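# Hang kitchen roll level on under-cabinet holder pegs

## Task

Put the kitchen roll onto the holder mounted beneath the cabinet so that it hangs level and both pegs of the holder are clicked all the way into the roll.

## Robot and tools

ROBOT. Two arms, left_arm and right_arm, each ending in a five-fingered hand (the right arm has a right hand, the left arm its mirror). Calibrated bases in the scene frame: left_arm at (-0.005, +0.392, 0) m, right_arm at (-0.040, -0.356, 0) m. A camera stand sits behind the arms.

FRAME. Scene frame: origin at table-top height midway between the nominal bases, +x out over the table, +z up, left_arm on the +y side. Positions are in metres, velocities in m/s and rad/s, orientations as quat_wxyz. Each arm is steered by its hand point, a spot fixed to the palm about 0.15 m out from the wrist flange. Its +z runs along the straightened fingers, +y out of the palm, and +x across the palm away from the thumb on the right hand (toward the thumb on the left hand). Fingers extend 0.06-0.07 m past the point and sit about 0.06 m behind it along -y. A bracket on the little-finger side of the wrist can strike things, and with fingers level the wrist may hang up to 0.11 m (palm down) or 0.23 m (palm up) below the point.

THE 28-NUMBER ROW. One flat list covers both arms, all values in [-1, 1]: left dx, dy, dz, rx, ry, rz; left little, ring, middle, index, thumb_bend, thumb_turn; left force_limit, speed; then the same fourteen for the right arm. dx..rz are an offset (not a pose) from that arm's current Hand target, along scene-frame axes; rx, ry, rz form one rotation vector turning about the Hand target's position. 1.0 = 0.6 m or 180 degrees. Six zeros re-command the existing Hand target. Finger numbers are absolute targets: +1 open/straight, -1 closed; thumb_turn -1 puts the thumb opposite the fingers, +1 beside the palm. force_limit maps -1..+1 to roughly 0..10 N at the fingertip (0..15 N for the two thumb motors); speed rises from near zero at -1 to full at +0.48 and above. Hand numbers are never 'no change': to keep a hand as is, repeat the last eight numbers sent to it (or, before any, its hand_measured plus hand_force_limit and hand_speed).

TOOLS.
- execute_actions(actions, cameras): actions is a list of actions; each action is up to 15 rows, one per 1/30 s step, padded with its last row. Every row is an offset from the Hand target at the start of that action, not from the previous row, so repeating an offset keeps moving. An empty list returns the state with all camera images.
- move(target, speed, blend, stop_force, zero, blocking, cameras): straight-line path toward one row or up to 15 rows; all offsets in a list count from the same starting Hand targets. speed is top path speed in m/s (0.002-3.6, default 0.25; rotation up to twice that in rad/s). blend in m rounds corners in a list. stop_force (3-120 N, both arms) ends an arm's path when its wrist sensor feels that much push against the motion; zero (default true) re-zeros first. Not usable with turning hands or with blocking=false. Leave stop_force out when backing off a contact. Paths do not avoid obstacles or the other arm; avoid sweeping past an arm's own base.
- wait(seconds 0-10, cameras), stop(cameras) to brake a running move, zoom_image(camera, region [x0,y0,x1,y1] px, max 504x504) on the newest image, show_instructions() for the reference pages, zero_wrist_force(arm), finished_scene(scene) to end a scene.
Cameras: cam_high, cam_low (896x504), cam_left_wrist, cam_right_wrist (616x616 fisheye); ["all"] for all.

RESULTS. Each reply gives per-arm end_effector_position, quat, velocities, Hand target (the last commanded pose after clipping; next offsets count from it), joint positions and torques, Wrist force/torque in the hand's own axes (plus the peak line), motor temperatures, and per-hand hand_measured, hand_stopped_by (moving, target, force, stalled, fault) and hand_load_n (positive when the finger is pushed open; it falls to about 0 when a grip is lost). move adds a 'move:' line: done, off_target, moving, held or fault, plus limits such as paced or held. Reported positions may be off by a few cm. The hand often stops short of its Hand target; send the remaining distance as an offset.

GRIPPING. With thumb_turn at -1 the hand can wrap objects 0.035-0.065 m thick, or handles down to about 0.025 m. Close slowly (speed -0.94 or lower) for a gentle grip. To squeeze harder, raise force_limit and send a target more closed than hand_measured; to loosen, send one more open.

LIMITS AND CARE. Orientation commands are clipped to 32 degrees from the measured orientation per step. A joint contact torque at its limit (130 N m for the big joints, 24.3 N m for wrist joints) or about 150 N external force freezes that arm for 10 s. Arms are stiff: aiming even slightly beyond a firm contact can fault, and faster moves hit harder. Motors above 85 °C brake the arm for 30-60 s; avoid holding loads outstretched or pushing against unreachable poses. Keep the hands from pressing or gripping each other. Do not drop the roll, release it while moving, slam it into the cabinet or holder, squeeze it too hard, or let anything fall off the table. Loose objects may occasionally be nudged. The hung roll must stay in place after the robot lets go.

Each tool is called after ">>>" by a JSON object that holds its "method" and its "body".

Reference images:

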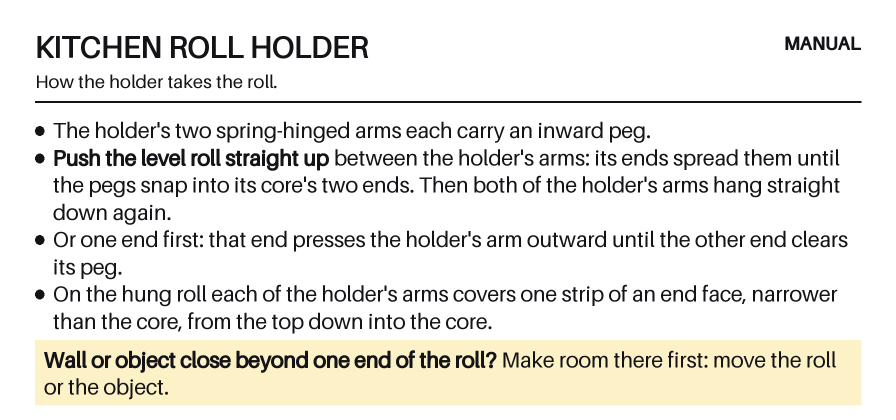

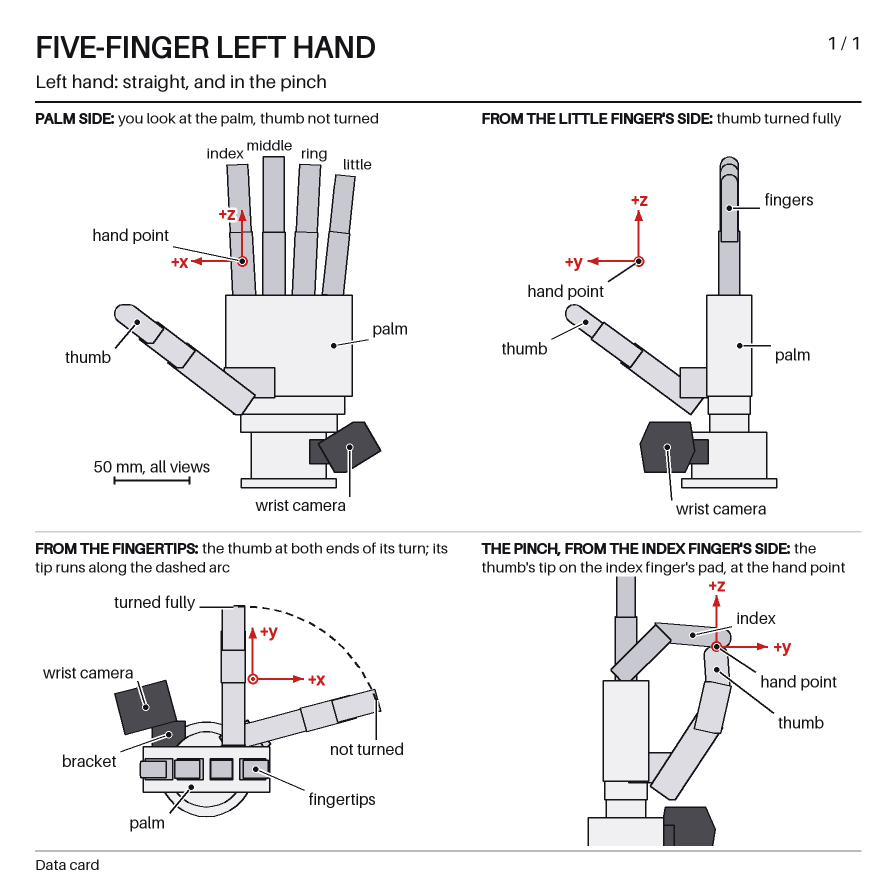

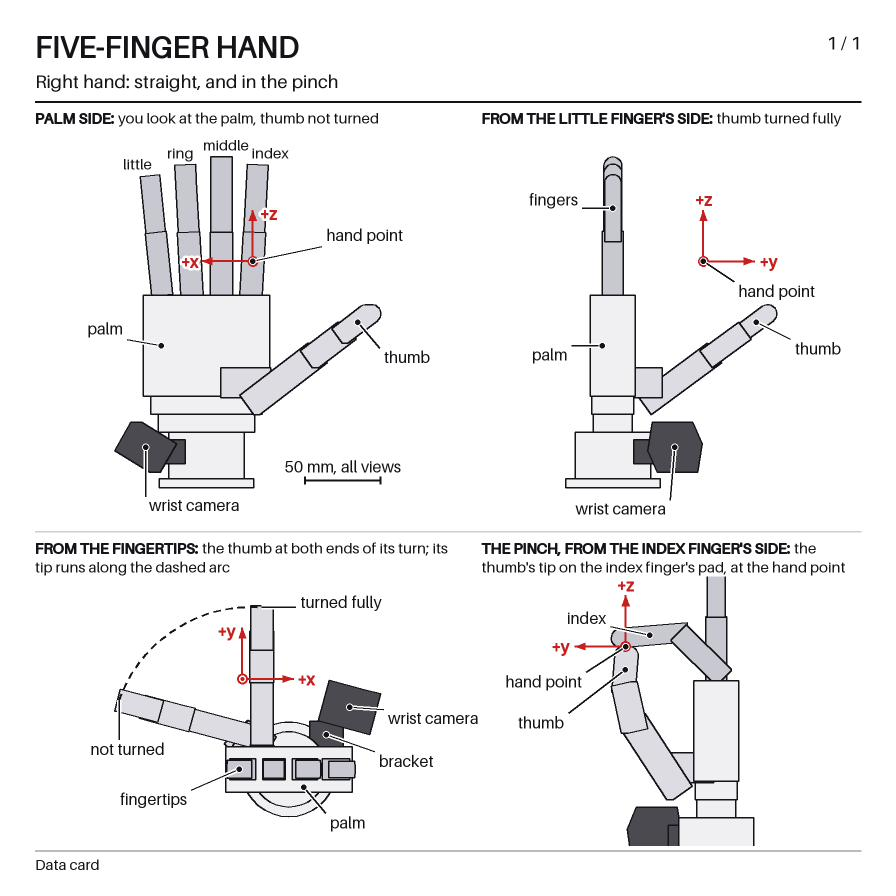

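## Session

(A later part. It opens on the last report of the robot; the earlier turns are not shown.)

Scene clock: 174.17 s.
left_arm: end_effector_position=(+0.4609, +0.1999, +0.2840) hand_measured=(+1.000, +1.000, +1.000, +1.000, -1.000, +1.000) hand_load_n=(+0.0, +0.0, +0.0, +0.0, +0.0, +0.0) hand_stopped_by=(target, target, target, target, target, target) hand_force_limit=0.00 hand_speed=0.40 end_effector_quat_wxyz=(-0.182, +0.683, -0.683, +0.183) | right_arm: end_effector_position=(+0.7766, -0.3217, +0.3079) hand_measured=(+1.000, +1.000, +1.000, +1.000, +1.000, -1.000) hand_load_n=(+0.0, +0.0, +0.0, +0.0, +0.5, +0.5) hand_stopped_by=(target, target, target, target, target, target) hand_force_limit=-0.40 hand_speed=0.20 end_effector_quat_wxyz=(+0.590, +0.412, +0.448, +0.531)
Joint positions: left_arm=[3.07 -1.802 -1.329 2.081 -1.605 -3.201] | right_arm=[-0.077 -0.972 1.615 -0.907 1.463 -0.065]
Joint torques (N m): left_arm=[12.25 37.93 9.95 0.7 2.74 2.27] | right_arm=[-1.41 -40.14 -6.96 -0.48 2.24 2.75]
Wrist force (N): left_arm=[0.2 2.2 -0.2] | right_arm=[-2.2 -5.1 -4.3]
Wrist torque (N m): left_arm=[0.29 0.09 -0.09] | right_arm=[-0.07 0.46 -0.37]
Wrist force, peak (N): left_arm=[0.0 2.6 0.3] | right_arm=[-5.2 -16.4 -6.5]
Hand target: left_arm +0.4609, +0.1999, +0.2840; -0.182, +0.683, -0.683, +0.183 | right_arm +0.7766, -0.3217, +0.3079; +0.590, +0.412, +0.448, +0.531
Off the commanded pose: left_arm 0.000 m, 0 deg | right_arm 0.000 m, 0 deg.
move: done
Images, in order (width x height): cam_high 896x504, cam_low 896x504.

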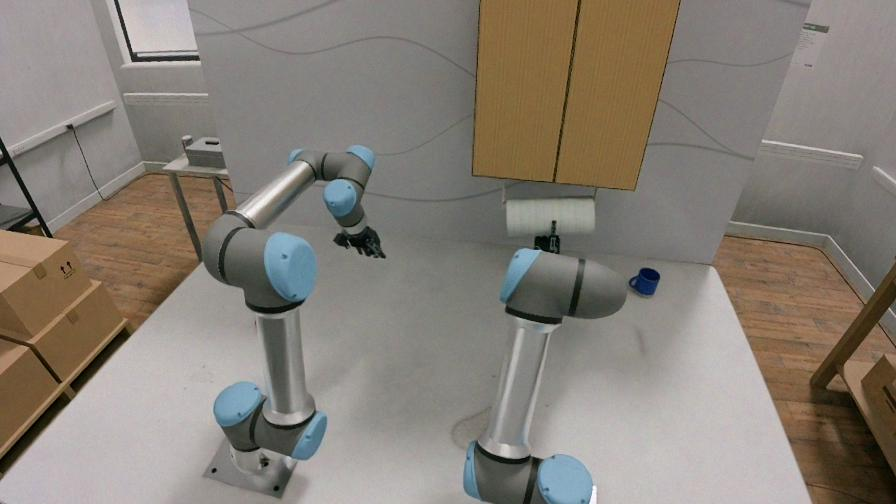

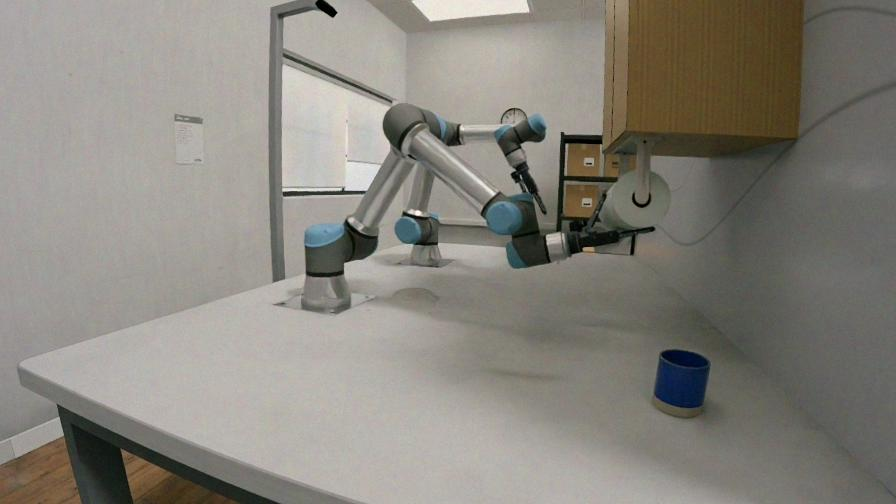

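>>> {"method": "move", "body": {"target": [[0,0,0,0,0,0,1,1,1,1,-1,1,0,0.4,0,0.002,0.018,0.0278,0,0,1,1,1,1,1,-1,-0.4,0.2]], "speed": 0.03, "stop_force": 12, "cameras": ["cam_high","cam_low"]}}

>>> {"method": "zoom_image", "body": {"camera": "cam_high", "region": [480, 160, 620, 260]}}

>>> {"method": "zoom_image", "body": {"camera": "cam_low", "region": [580, 160, 680, 260]}}

Scene clock: 177.80 s.
left_arm: end_effector_position=(+0.4609, +0.1999, +0.2840) hand_measured=(+1.000, +1.000, +1.000, +1.000, -1.000, +1.000) hand_load_n=(+0.0, +0.0, +0.0, +0.0, +0.0, +0.0) hand_stopped_by=(target, target, target, target, target, target) hand_force_limit=0.00 hand_speed=0.40 end_effector_quat_wxyz=(-0.182, +0.683, -0.683, +0.183) | right_arm: end_effector_position=(+0.7766, -0.3205, +0.3187) hand_measured=(+1.000, +1.000, +1.000, +1.000, +1.000, -1.000) hand_load_n=(+0.0, +0.0, +0.0, +0.0, +0.0, -0.5) hand_stopped_by=(target, target, target, target, target, target) hand_force_limit=-0.40 hand_speed=0.20 end_effector_quat_wxyz=(+0.571, +0.437, +0.424, +0.550)
Joint positions: left_arm=[3.07 -1.802 -1.329 2.081 -1.605 -3.201] | right_arm=[-0.056 -0.988 1.599 -0.873 1.506 0.014]
Joint torques (N m): left_arm=[12.76 38.68 9.7 0.7 2.76 2.25] | right_arm=[9.79 -58.54 -34.27 -0.81 3.33 2.77]
Wrist force (N): left_arm=[0.1 2.2 0.0] | right_arm=[0.5 -6.9 -4.5]
Wrist torque (N m): left_arm=[0.29 0.09 -0.08] | right_arm=[-0.08 0.47 -0.32]
Wrist force, peak (N): left_arm=[0.1 2.6 0.1] | right_arm=[0.1 -6.9 -4.7]
Hand target: left_arm +0.4609, +0.1999, +0.2840; -0.182, +0.683, -0.683, +0.183 | right_arm +0.7766, -0.3205, +0.3187; +0.571, +0.437, +0.424, +0.550
Off the commanded pose: left_arm 0.000 m, 0 deg | right_arm 0.000 m, 0 deg.
move: done
Images, in order (width x height): cam_high 896x504, cam_low 896x504.

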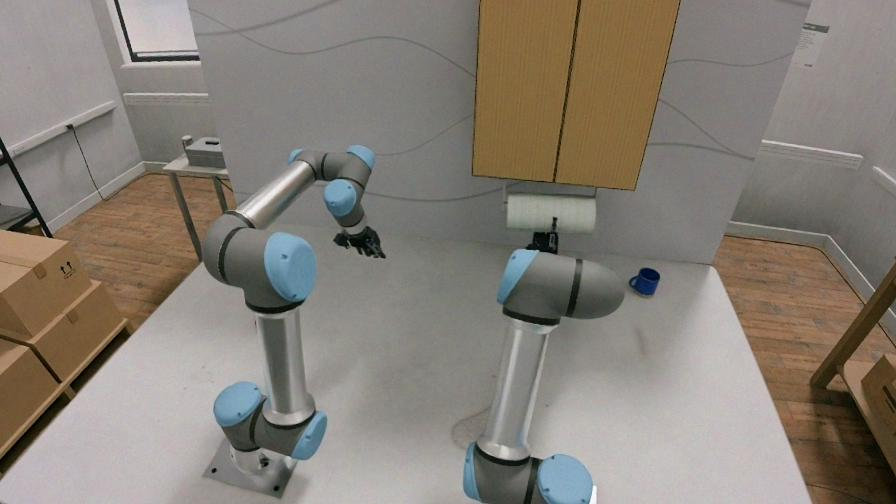

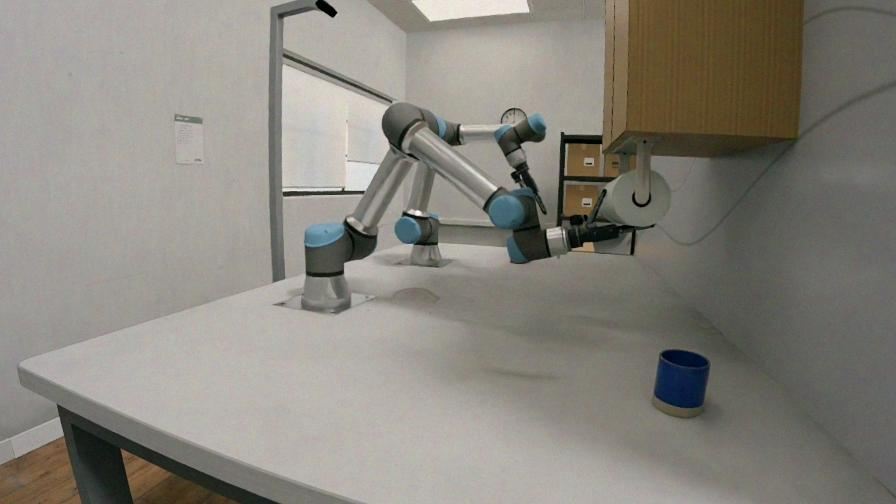

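Scaled by 3.600.

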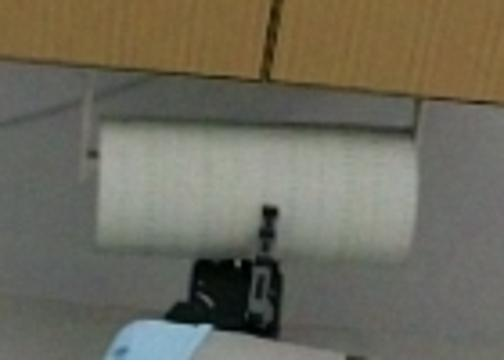

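Scaled by 5.040.

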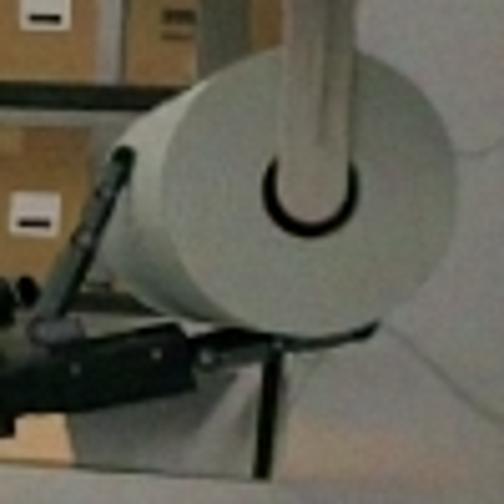

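>>> {"method": "move", "body": {"target": [[0,0,0,0,0,0,1,1,1,1,-1,1,0,0.4,0,0.000,0.0133,0.0139,0,0,1,1,1,1,1,-1,-0.4,0.2]], "speed": 0.03, "stop_force": 12, "cameras": ["cam_high","cam_low"]}}

>>> {"method": "zoom_image", "body": {"camera": "cam_high", "region": [480, 160, 620, 260]}}

>>> {"method": "zoom_image", "body": {"camera": "cam_low", "region": [580, 160, 680, 260]}}

Scene clock: 179.93 s.
left_arm: end_effector_position=(+0.4609, +0.1999, +0.2840) hand_measured=(+1.000, +1.000, +1.000, +1.000, -1.000, +1.000) hand_load_n=(+0.0, +0.0, +0.0, +0.0, +0.0, +0.0) hand_stopped_by=(target, target, target, target, target, target) hand_force_limit=0.00 hand_speed=0.40 end_effector_quat_wxyz=(-0.182, +0.683, -0.683, +0.183) | right_arm: end_effector_position=(+0.7766, -0.3205, +0.3267) hand_measured=(+1.000, +1.000, +1.000, +1.000, +1.000, -1.000) hand_load_n=(+0.0, +0.0, +0.0, +0.0, +0.0, -1.0) hand_stopped_by=(target, target, target, target, target, target) hand_force_limit=-0.40 hand_speed=0.20 end_effector_quat_wxyz=(+0.562, +0.450, +0.412, +0.559)
Joint positions: left_arm=[3.07 -1.802 -1.329 2.081 -1.605 -3.201] | right_arm=[-0.047 -0.999 1.588 -0.849 1.526 0.053]
Joint torques (N m): left_arm=[12.6 38.14 10.35 0.67 2.79 2.19] | right_arm=[9.29 -57.87 -34.16 -0.64 3.29 2.77]
Wrist force (N): left_arm=[0.0 2.4 0.2] | right_arm=[0.4 -6.5 -4.5]
Wrist torque (N m): left_arm=[0.30 0.13 -0.10] | right_arm=[-0.10 0.50 -0.36]
Wrist force, peak (N): left_arm=[0.0 2.6 -0.1] | right_arm=[0.3 -7.2 -5.0]
Hand target: left_arm +0.4609, +0.1999, +0.2840; -0.182, +0.683, -0.683, +0.183 | right_arm +0.7766, -0.3205, +0.3267; +0.562, +0.450, +0.412, +0.559
Off the commanded pose: left_arm 0.000 m, 0 deg | right_arm 0.000 m, 0 deg.
move: done
Images, in order (width x height): cam_high 896x504, cam_low 896x504.

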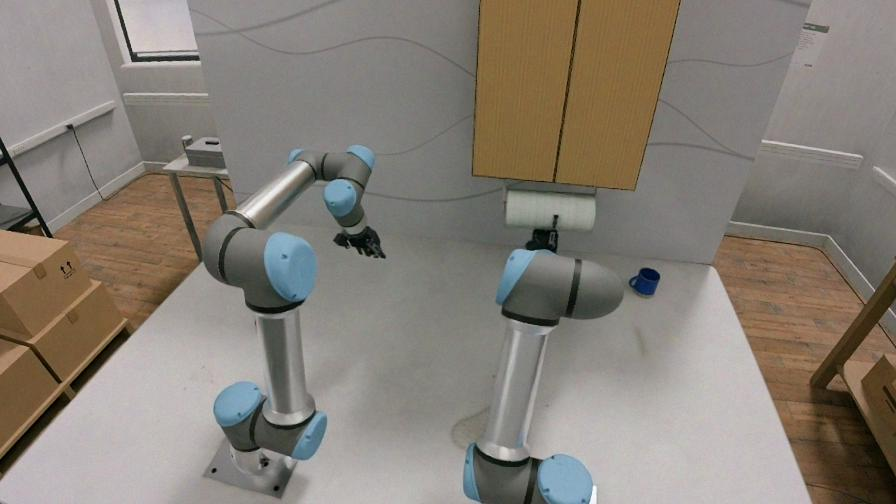

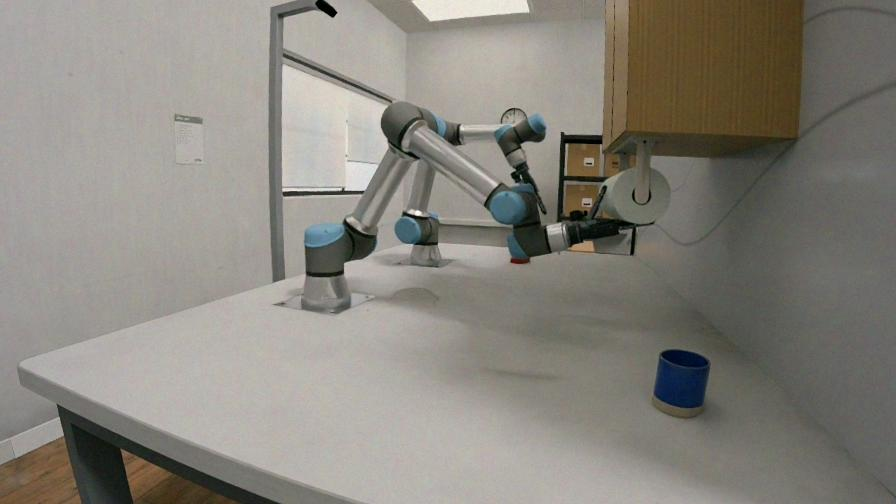

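Scaled by 3.600.

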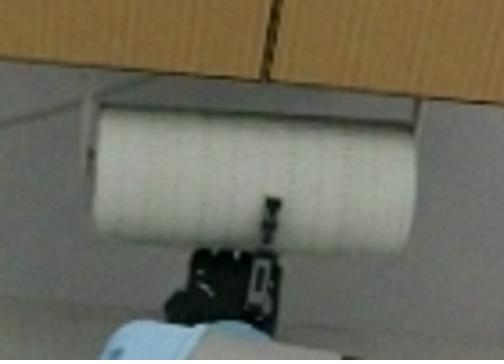

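Scaled by 5.040.

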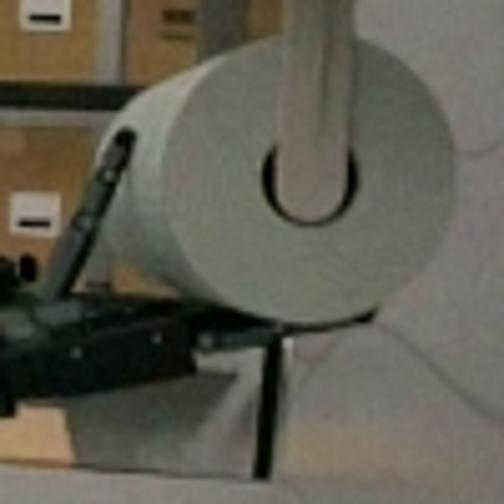

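>>> {"method": "move", "body": {"target": [[0,0,0,0,0,0,1,1,1,1,-1,1,0,0.4,0,0.0013,0.005,0.0111,0,0,1,1,1,1,1,-1,-0.4,0.2]], "speed": 0.03, "stop_force": 12, "cameras": ["all"]}}

>>> {"method": "zoom_image", "body": {"camera": "cam_high", "region": [480, 160, 620, 260]}}

>>> {"method": "zoom_image", "body": {"camera": "cam_low", "region": [580, 160, 680, 260]}}

Scene clock: 182.03 s.
left_arm: end_effector_position=(+0.4609, +0.1999, +0.2840) hand_measured=(+1.000, +1.000, +1.000, +1.000, -1.000, +1.000) hand_load_n=(+0.0, +0.0, +0.0, +0.0, +0.0, +0.0) hand_stopped_by=(target, target, target, target, target, target) hand_force_limit=0.00 hand_speed=0.40 end_effector_quat_wxyz=(-0.182, +0.683, -0.683, +0.183) | right_arm: end_effector_position=(+0.7766, -0.3197, +0.3297) hand_measured=(+1.000, +1.000, +1.000, +1.000, +1.000, -1.000) hand_load_n=(+0.0, +0.0, +0.0, +0.0, +0.5, -1.0) hand_stopped_by=(target, target, target, target, target, target) hand_force_limit=-0.40 hand_speed=0.20 end_effector_quat_wxyz=(+0.554, +0.459, +0.402, +0.566)
Joint positions: left_arm=[3.07 -1.802 -1.329 2.081 -1.605 -3.201] | right_arm=[-0.039 -1.003 1.581 -0.835 1.543 0.085]
Joint torques (N m): left_arm=[12.75 38.21 9.99 0.72 2.78 2.26] | right_arm=[8.63 -58.02 -34.25 -0.78 3.31 2.88]
Wrist force (N): left_arm=[0.1 2.3 0.1] | right_arm=[0.8 -6.7 -4.8]
Wrist torque (N m): left_arm=[0.30 0.10 -0.09] | right_arm=[-0.12 0.45 -0.37]
Wrist force, peak (N): left_arm=[0.0 2.6 -0.1] | right_arm=[0.9 -6.9 -5.1]
Hand target: left_arm +0.4609, +0.1999, +0.2840; -0.182, +0.683, -0.683, +0.183 | right_arm +0.7766, -0.3197, +0.3297; +0.554, +0.459, +0.402, +0.566
Off the commanded pose: left_arm 0.000 m, 0 deg | right_arm 0.000 m, 0 deg.
move: done
camera_calibration:
cam_left_wrist: T_world_to_cam=[[0.829615, -0.328006, 0.451831, -0.439346], [-0.493603, -0.809086, 0.318959, 0.294905], [0.260949, -0.487638, -0.833135, 0.32684], [0, 0, 0, 1]] pos_world=[0.424766, 0.253876, 0.37675]
cam_right_wrist: T_world_to_cam=[[-0.232048, 0.218669, 0.947807, -0.0671779], [-0.565109, -0.8234, 0.0516137, 0.163247], [0.791711, -0.523637, 0.31464, -0.771289], [0, 0, 0, 1]] pos_world=[0.687301, -0.254768, 0.297924]

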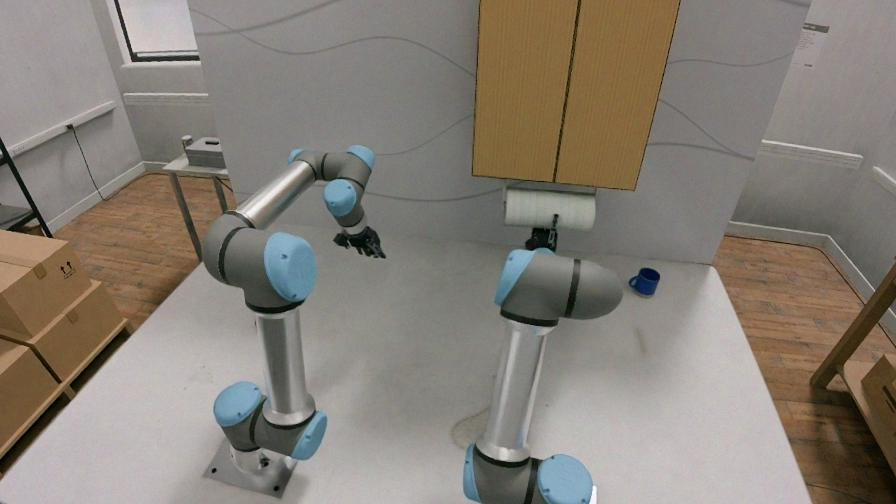

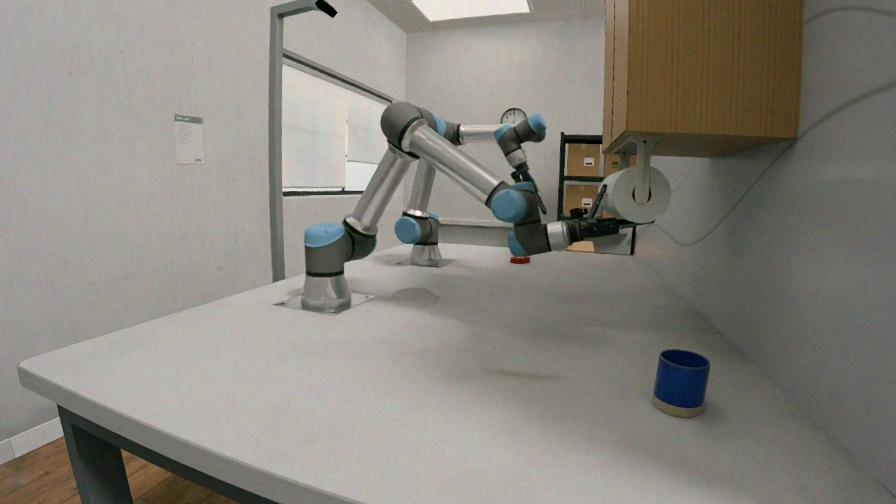

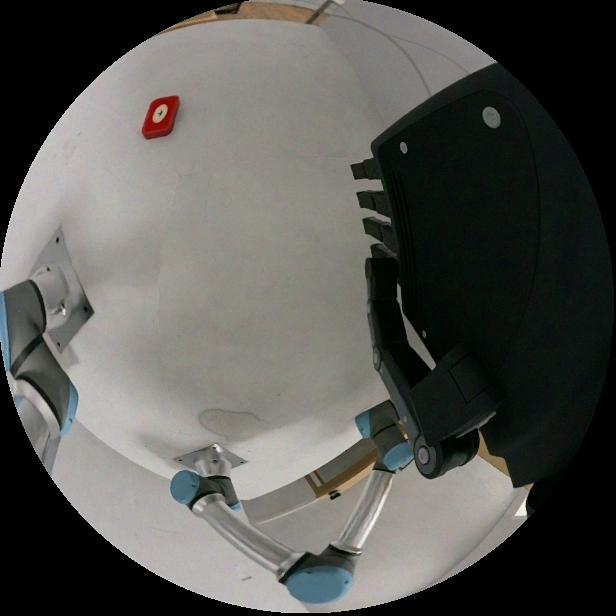

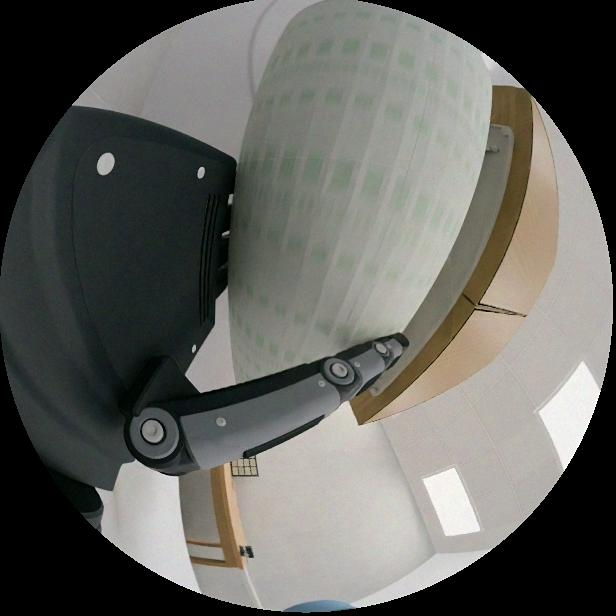

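Scaled by 3.600.

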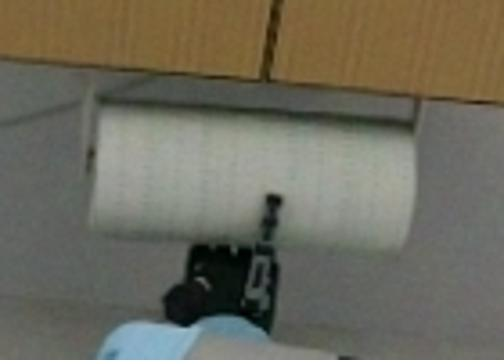

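Scaled by 5.040.

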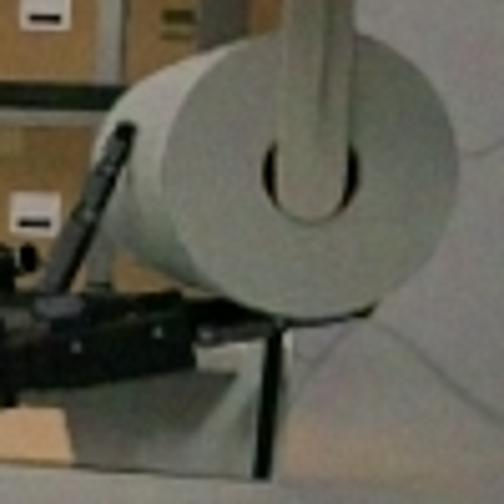

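>>> {"method": "zoom_image", "body": {"camera": "cam_right_wrist", "region": [420, 60, 580, 220]}}

>>> {"method": "zoom_image", "body": {"camera": "cam_right_wrist", "region": [300, 280, 440, 420]}}

Scaled by 3.150 from the camera's 616x616 image, which has a finer 880x880 frame.

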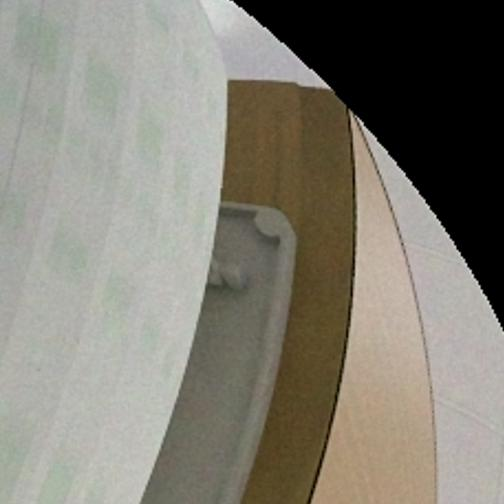

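Scaled by 3.600 from the camera's 616x616 image, which has a finer 880x880 frame.

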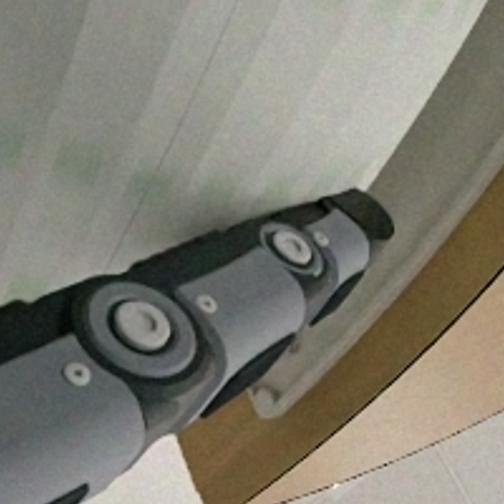

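>>> {"method": "move", "body": {"target": [[0,0,0,0,0,0,1,1,1,1,-1,1,0,0.4,0,0,0,0.0067,0,0,1,1,1,1,1,-1,-0.4,0.2],[0,0,0,0,0,0,1,1,1,1,-1,1,0,0.4,0,0.0133,0,0.0067,0,0,1,1,1,1,1,-1,-0.4,0.2]], "speed": 0.025, "stop_force": 12, "cameras": ["cam_high","cam_low"]}}

>>> {"method": "zoom_image", "body": {"camera": "cam_high", "region": [480, 160, 620, 260]}}

>>> {"method": "zoom_image", "body": {"camera": "cam_low", "region": [580, 160, 680, 260]}}

Scene clock: 184.87 s.
left_arm: end_effector_position=(+0.4609, +0.1999, +0.2840) hand_measured=(+1.000, +1.000, +1.000, +1.000, -1.000, +1.000) hand_load_n=(+0.0, +0.0, +0.0, +0.0, +0.0, +0.0) hand_stopped_by=(target, target, target, target, target, target) hand_force_limit=0.00 hand_speed=0.40 end_effector_quat_wxyz=(-0.182, +0.683, -0.683, +0.183) | right_arm: end_effector_position=(+0.7766, -0.3117, +0.3297) hand_measured=(+1.000, +1.000, +1.000, +1.000, +1.000, -1.000) hand_load_n=(+0.5, +0.0, +0.0, +0.0, +0.0, +1.0) hand_stopped_by=(target, target, target, target, target, target) hand_force_limit=-0.40 hand_speed=0.20 end_effector_quat_wxyz=(+0.549, +0.465, +0.396, +0.571)
Joint positions: left_arm=[3.07 -1.802 -1.329 2.081 -1.605 -3.201] | right_arm=[-0.021 -1.001 1.574 -0.829 1.566 0.101]
Joint torques (N m): left_arm=[12.22 37.78 11 0.66 2.75 2.25] | right_arm=[11.41 -39.92 -33.07 -0.43 2.5 -2.52]
Wrist force (N): left_arm=[0.0 2.3 0.1] | right_arm=[-2.9 -4.8 -3.6]
Wrist torque (N m): left_arm=[0.30 0.11 -0.09] | right_arm=[-0.07 0.45 -0.15]
Wrist force, peak (N): left_arm=[0.1 2.6 0.0] | right_arm=[0.8 -6.8 -5.3]
Hand target: left_arm +0.4609, +0.1999, +0.2840; -0.182, +0.683, -0.683, +0.183 | right_arm +0.7766, -0.3117, +0.3297; +0.549, +0.465, +0.396, +0.571
Off the commanded pose: left_arm 0.000 m, 0 deg | right_arm 0.000 m, 0 deg.
move: done
Images, in order (width x height): cam_high 896x504, cam_low 896x504.

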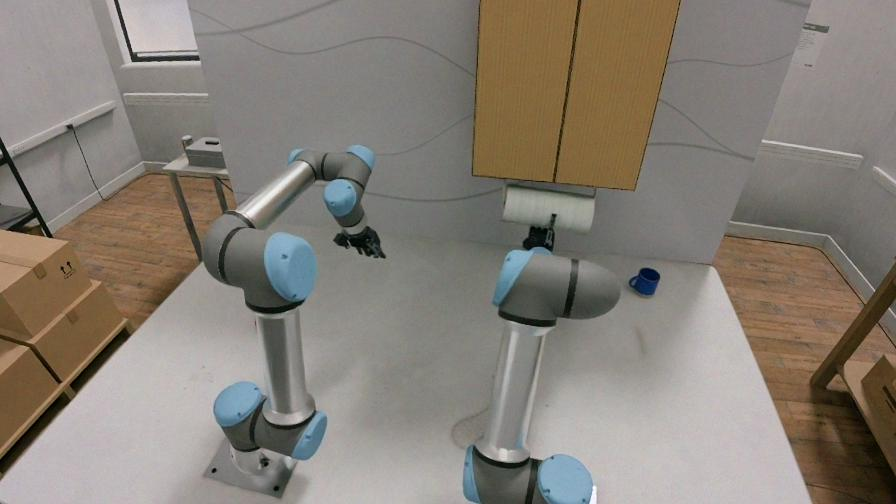

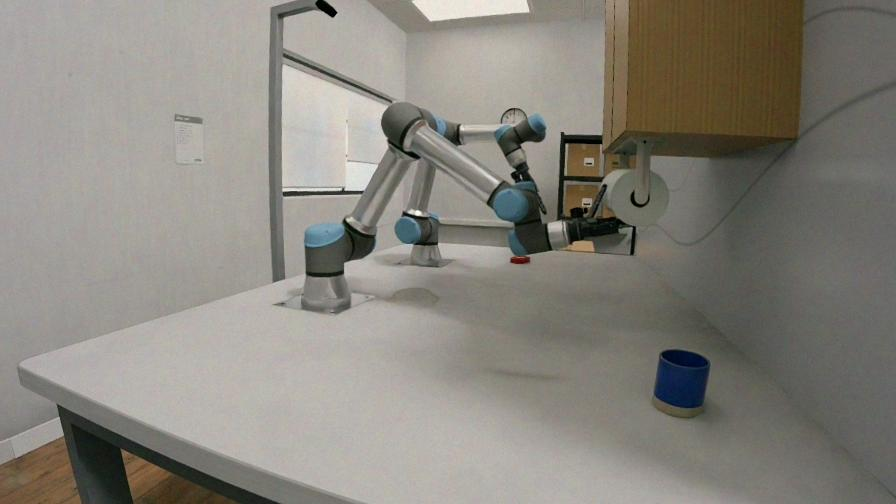

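Scaled by 3.600.

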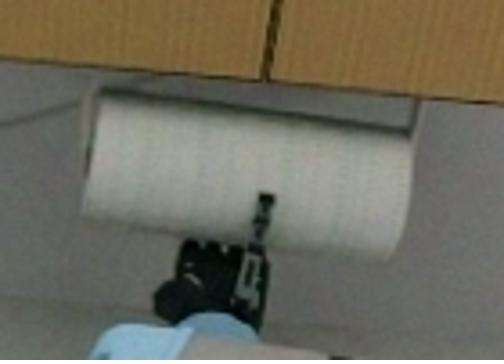

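Scaled by 5.040.

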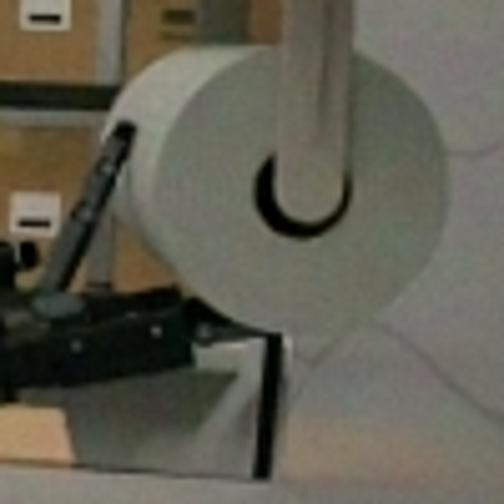

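>>> {"method": "zoom_image", "body": {"camera": "cam_low", "region": [600, 160, 680, 240]}}

>>> {"method": "zoom_image", "body": {"camera": "cam_high", "region": [495, 175, 605, 245]}}

Scaled by 6.300.

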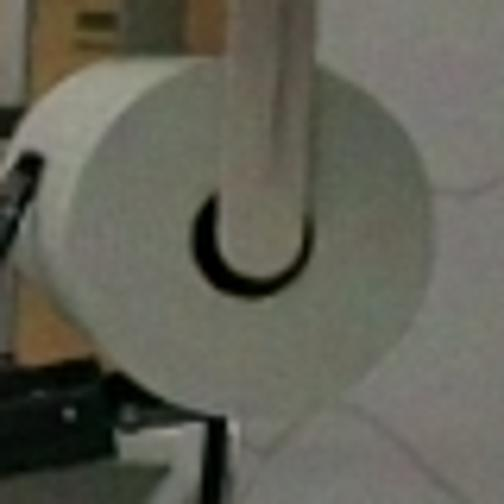

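Scaled by 4.582.

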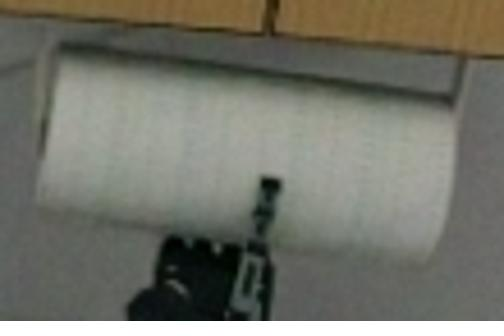

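>>> {"method": "move", "body": {"target": [[0,0,0,0,0,0,1,1,1,1,-1,1,0,0.4,0,0,-0.0133,-0.005,0,0,1,1,1,1,1,-1,-0.4,0.2]], "speed": 0.03, "stop_force": 12, "cameras": ["cam_high","cam_low"]}}

>>> {"method": "zoom_image", "body": {"camera": "cam_high", "region": [480, 160, 620, 260]}}

>>> {"method": "zoom_image", "body": {"camera": "cam_low", "region": [580, 160, 680, 260]}}

Scene clock: 188.73 s.
left_arm: end_effector_position=(+0.4609, +0.1999, +0.2840) hand_measured=(+1.000, +1.000, +1.000, +1.000, -1.000, +1.000) hand_load_n=(+0.0, +0.0, +0.0, +0.0, +0.0, +0.0) hand_stopped_by=(target, target, target, target, target, target) hand_force_limit=0.00 hand_speed=0.40 end_effector_quat_wxyz=(-0.182, +0.683, -0.683, +0.183) | right_arm: end_effector_position=(+0.7766, -0.3117, +0.3217) hand_measured=(+1.000, +1.000, +1.000, +1.000, +1.000, -1.000) hand_load_n=(+0.0, +0.0, +0.0, +0.0, +0.5, +0.5) hand_stopped_by=(target, target, target, target, target, target) hand_force_limit=-0.40 hand_speed=0.20 end_effector_quat_wxyz=(+0.552, +0.461, +0.401, +0.567)
Joint positions: left_arm=[3.07 -1.802 -1.329 2.081 -1.605 -3.201] | right_arm=[-0.024 -0.991 1.583 -0.85 1.558 0.086]
Joint torques (N m): left_arm=[12.15 37.85 10.11 0.62 2.69 2.24] | right_arm=[-12.95 -40.2 -7.13 -4.41 -2.52 -2.53]
Wrist force (N): left_arm=[0.1 2.5 0.1] | right_arm=[-2.8 -4.3 -3.6]
Wrist torque (N m): left_arm=[0.32 0.11 -0.10] | right_arm=[-0.06 0.41 -0.16]
Wrist force, peak (N): left_arm=[-0.1 2.6 0.1] | right_arm=[-3.1 -5.2 -4.0]
Hand target: left_arm +0.4609, +0.1999, +0.2840; -0.182, +0.683, -0.683, +0.183 | right_arm +0.7766, -0.3117, +0.3217; +0.552, +0.461, +0.401, +0.567
Off the commanded pose: left_arm 0.000 m, 0 deg | right_arm 0.000 m, 0 deg.
move: done
Images, in order (width x height): cam_high 896x504, cam_low 896x504.

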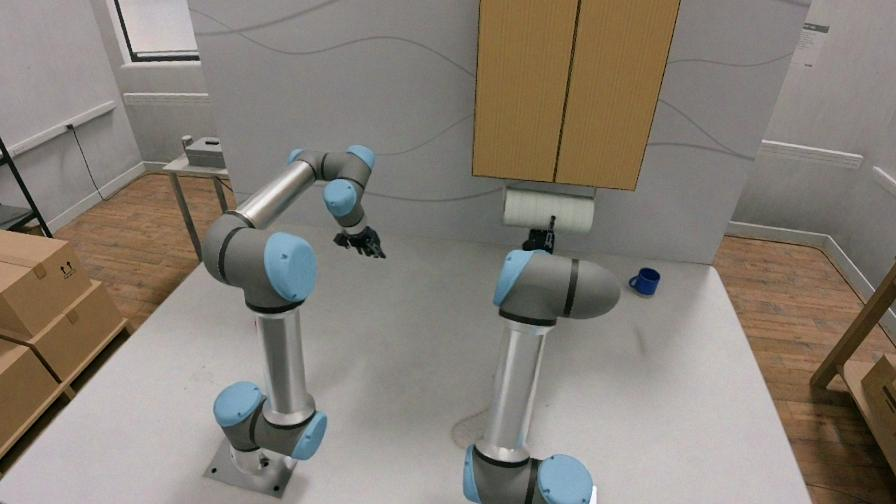

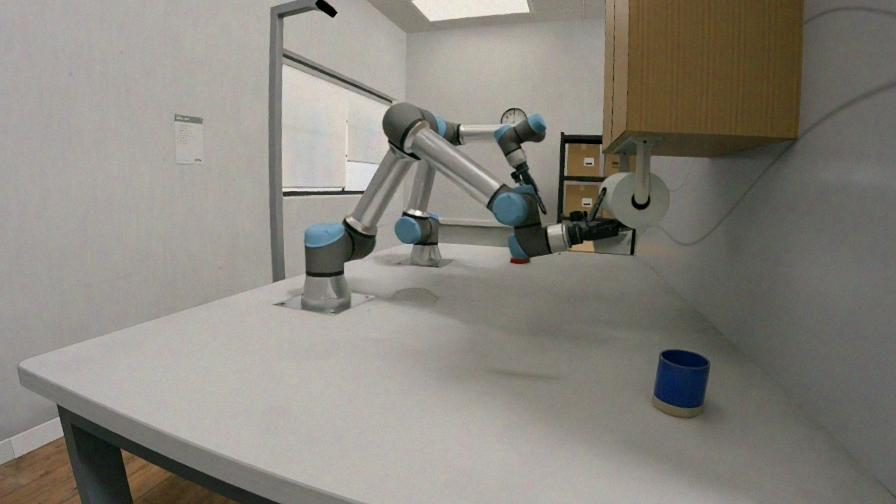

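Scaled by 3.600.

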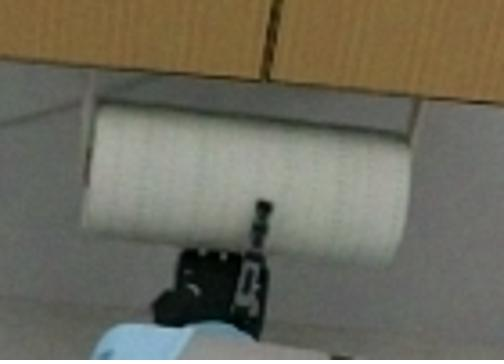

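Scaled by 5.040.

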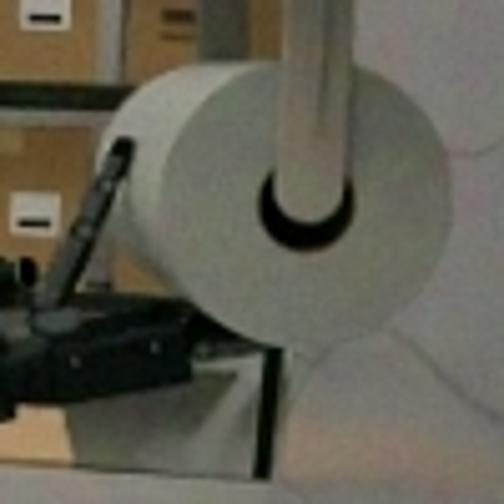

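>>> {"method": "move", "body": {"target": [[0,0,0,0,0,0,1,1,1,1,-1,1,0,0.4,0,0,-0.01,-0.0111,0,0,1,1,1,1,1,-1,-0.4,0.2]], "speed": 0.03, "stop_force": 12, "cameras": ["cam_high","cam_low"]}}

>>> {"method": "zoom_image", "body": {"camera": "cam_high", "region": [480, 160, 620, 260]}}

>>> {"method": "zoom_image", "body": {"camera": "cam_low", "region": [580, 160, 680, 260]}}

Scene clock: 191.10 s.
left_arm: end_effector_position=(+0.4609, +0.1999, +0.2840) hand_measured=(+1.000, +1.000, +1.000, +1.000, -1.000, +1.000) hand_load_n=(+0.0, +0.0, +0.0, +0.0, +0.0, +0.0) hand_stopped_by=(target, target, target, target, target, target) hand_force_limit=0.00 hand_speed=0.40 end_effector_quat_wxyz=(-0.182, +0.683, -0.683, +0.183) | right_arm: end_effector_position=(+0.7766, -0.3117, +0.3157) hand_measured=(+1.000, +1.000, +1.000, +1.000, +1.000, -1.000) hand_load_n=(+0.0, +0.0, +0.5, +0.0, +0.0, +0.0) hand_stopped_by=(target, target, target, target, target, target) hand_force_limit=-0.40 hand_speed=0.20 end_effector_quat_wxyz=(+0.560, +0.451, +0.410, +0.560)
Joint positions: left_arm=[3.07 -1.802 -1.329 2.081 -1.605 -3.201] | right_arm=[-0.031 -0.982 1.592 -0.869 1.543 0.054]
Joint torques (N m): left_arm=[12.43 37.98 9.88 0.54 2.74 2.17] | right_arm=[-13.38 -38.22 -5.84 -3.65 -2.49 -2.47]
Wrist force (N): left_arm=[0.0 2.4 0.1] | right_arm=[-2.7 -1.9 -3.3]
Wrist torque (N m): left_arm=[0.31 0.13 -0.10] | right_arm=[-0.03 0.44 -0.05]
Wrist force, peak (N): left_arm=[0.0 2.6 -0.1] | right_arm=[-3.3 -4.6 -3.9]
Hand target: left_arm +0.4609, +0.1999, +0.2840; -0.182, +0.683, -0.683, +0.183 | right_arm +0.7766, -0.3117, +0.3157; +0.560, +0.451, +0.410, +0.560
Off the commanded pose: left_arm 0.000 m, 0 deg | right_arm 0.000 m, 0 deg.
move: done
Images, in order (width x height): cam_high 896x504, cam_low 896x504.

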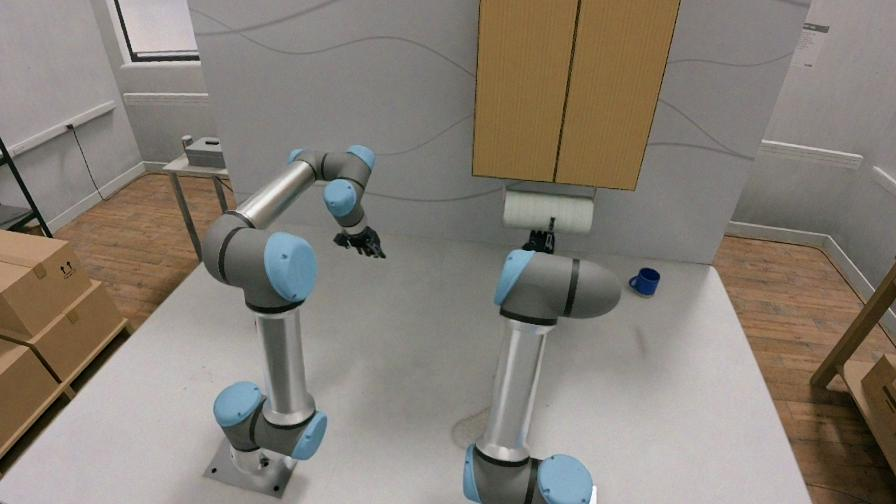

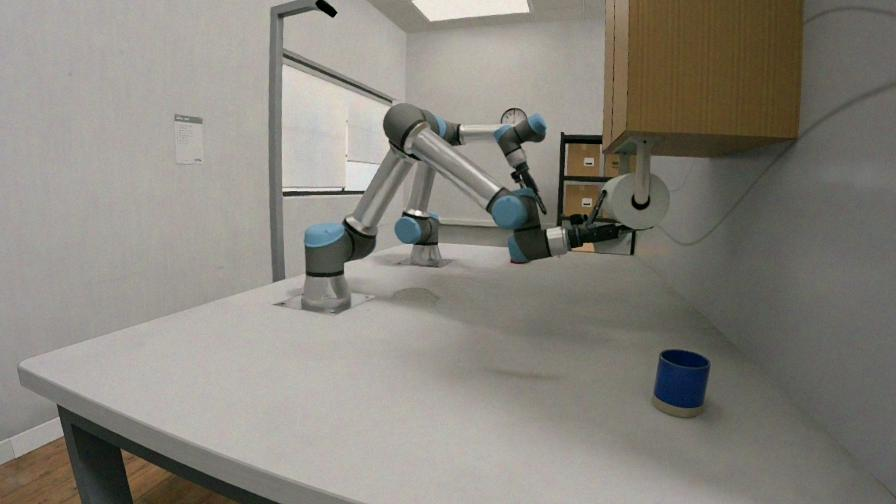

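Scaled by 3.600.

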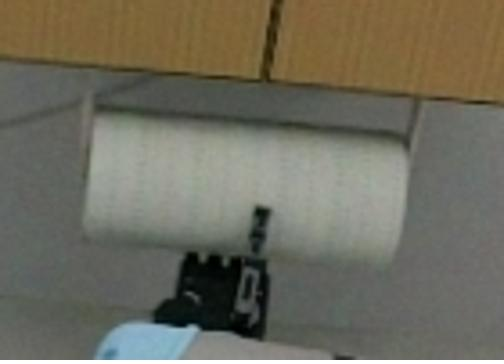

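Scaled by 5.040.

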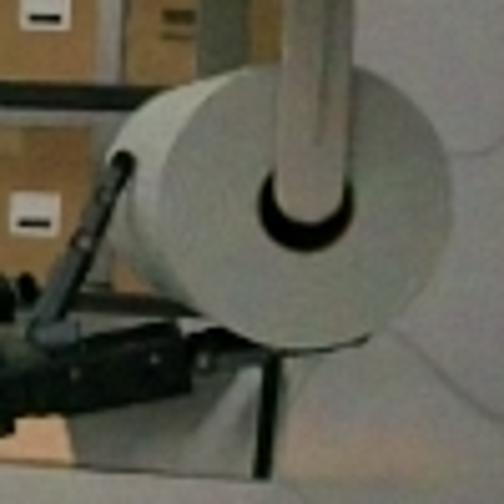

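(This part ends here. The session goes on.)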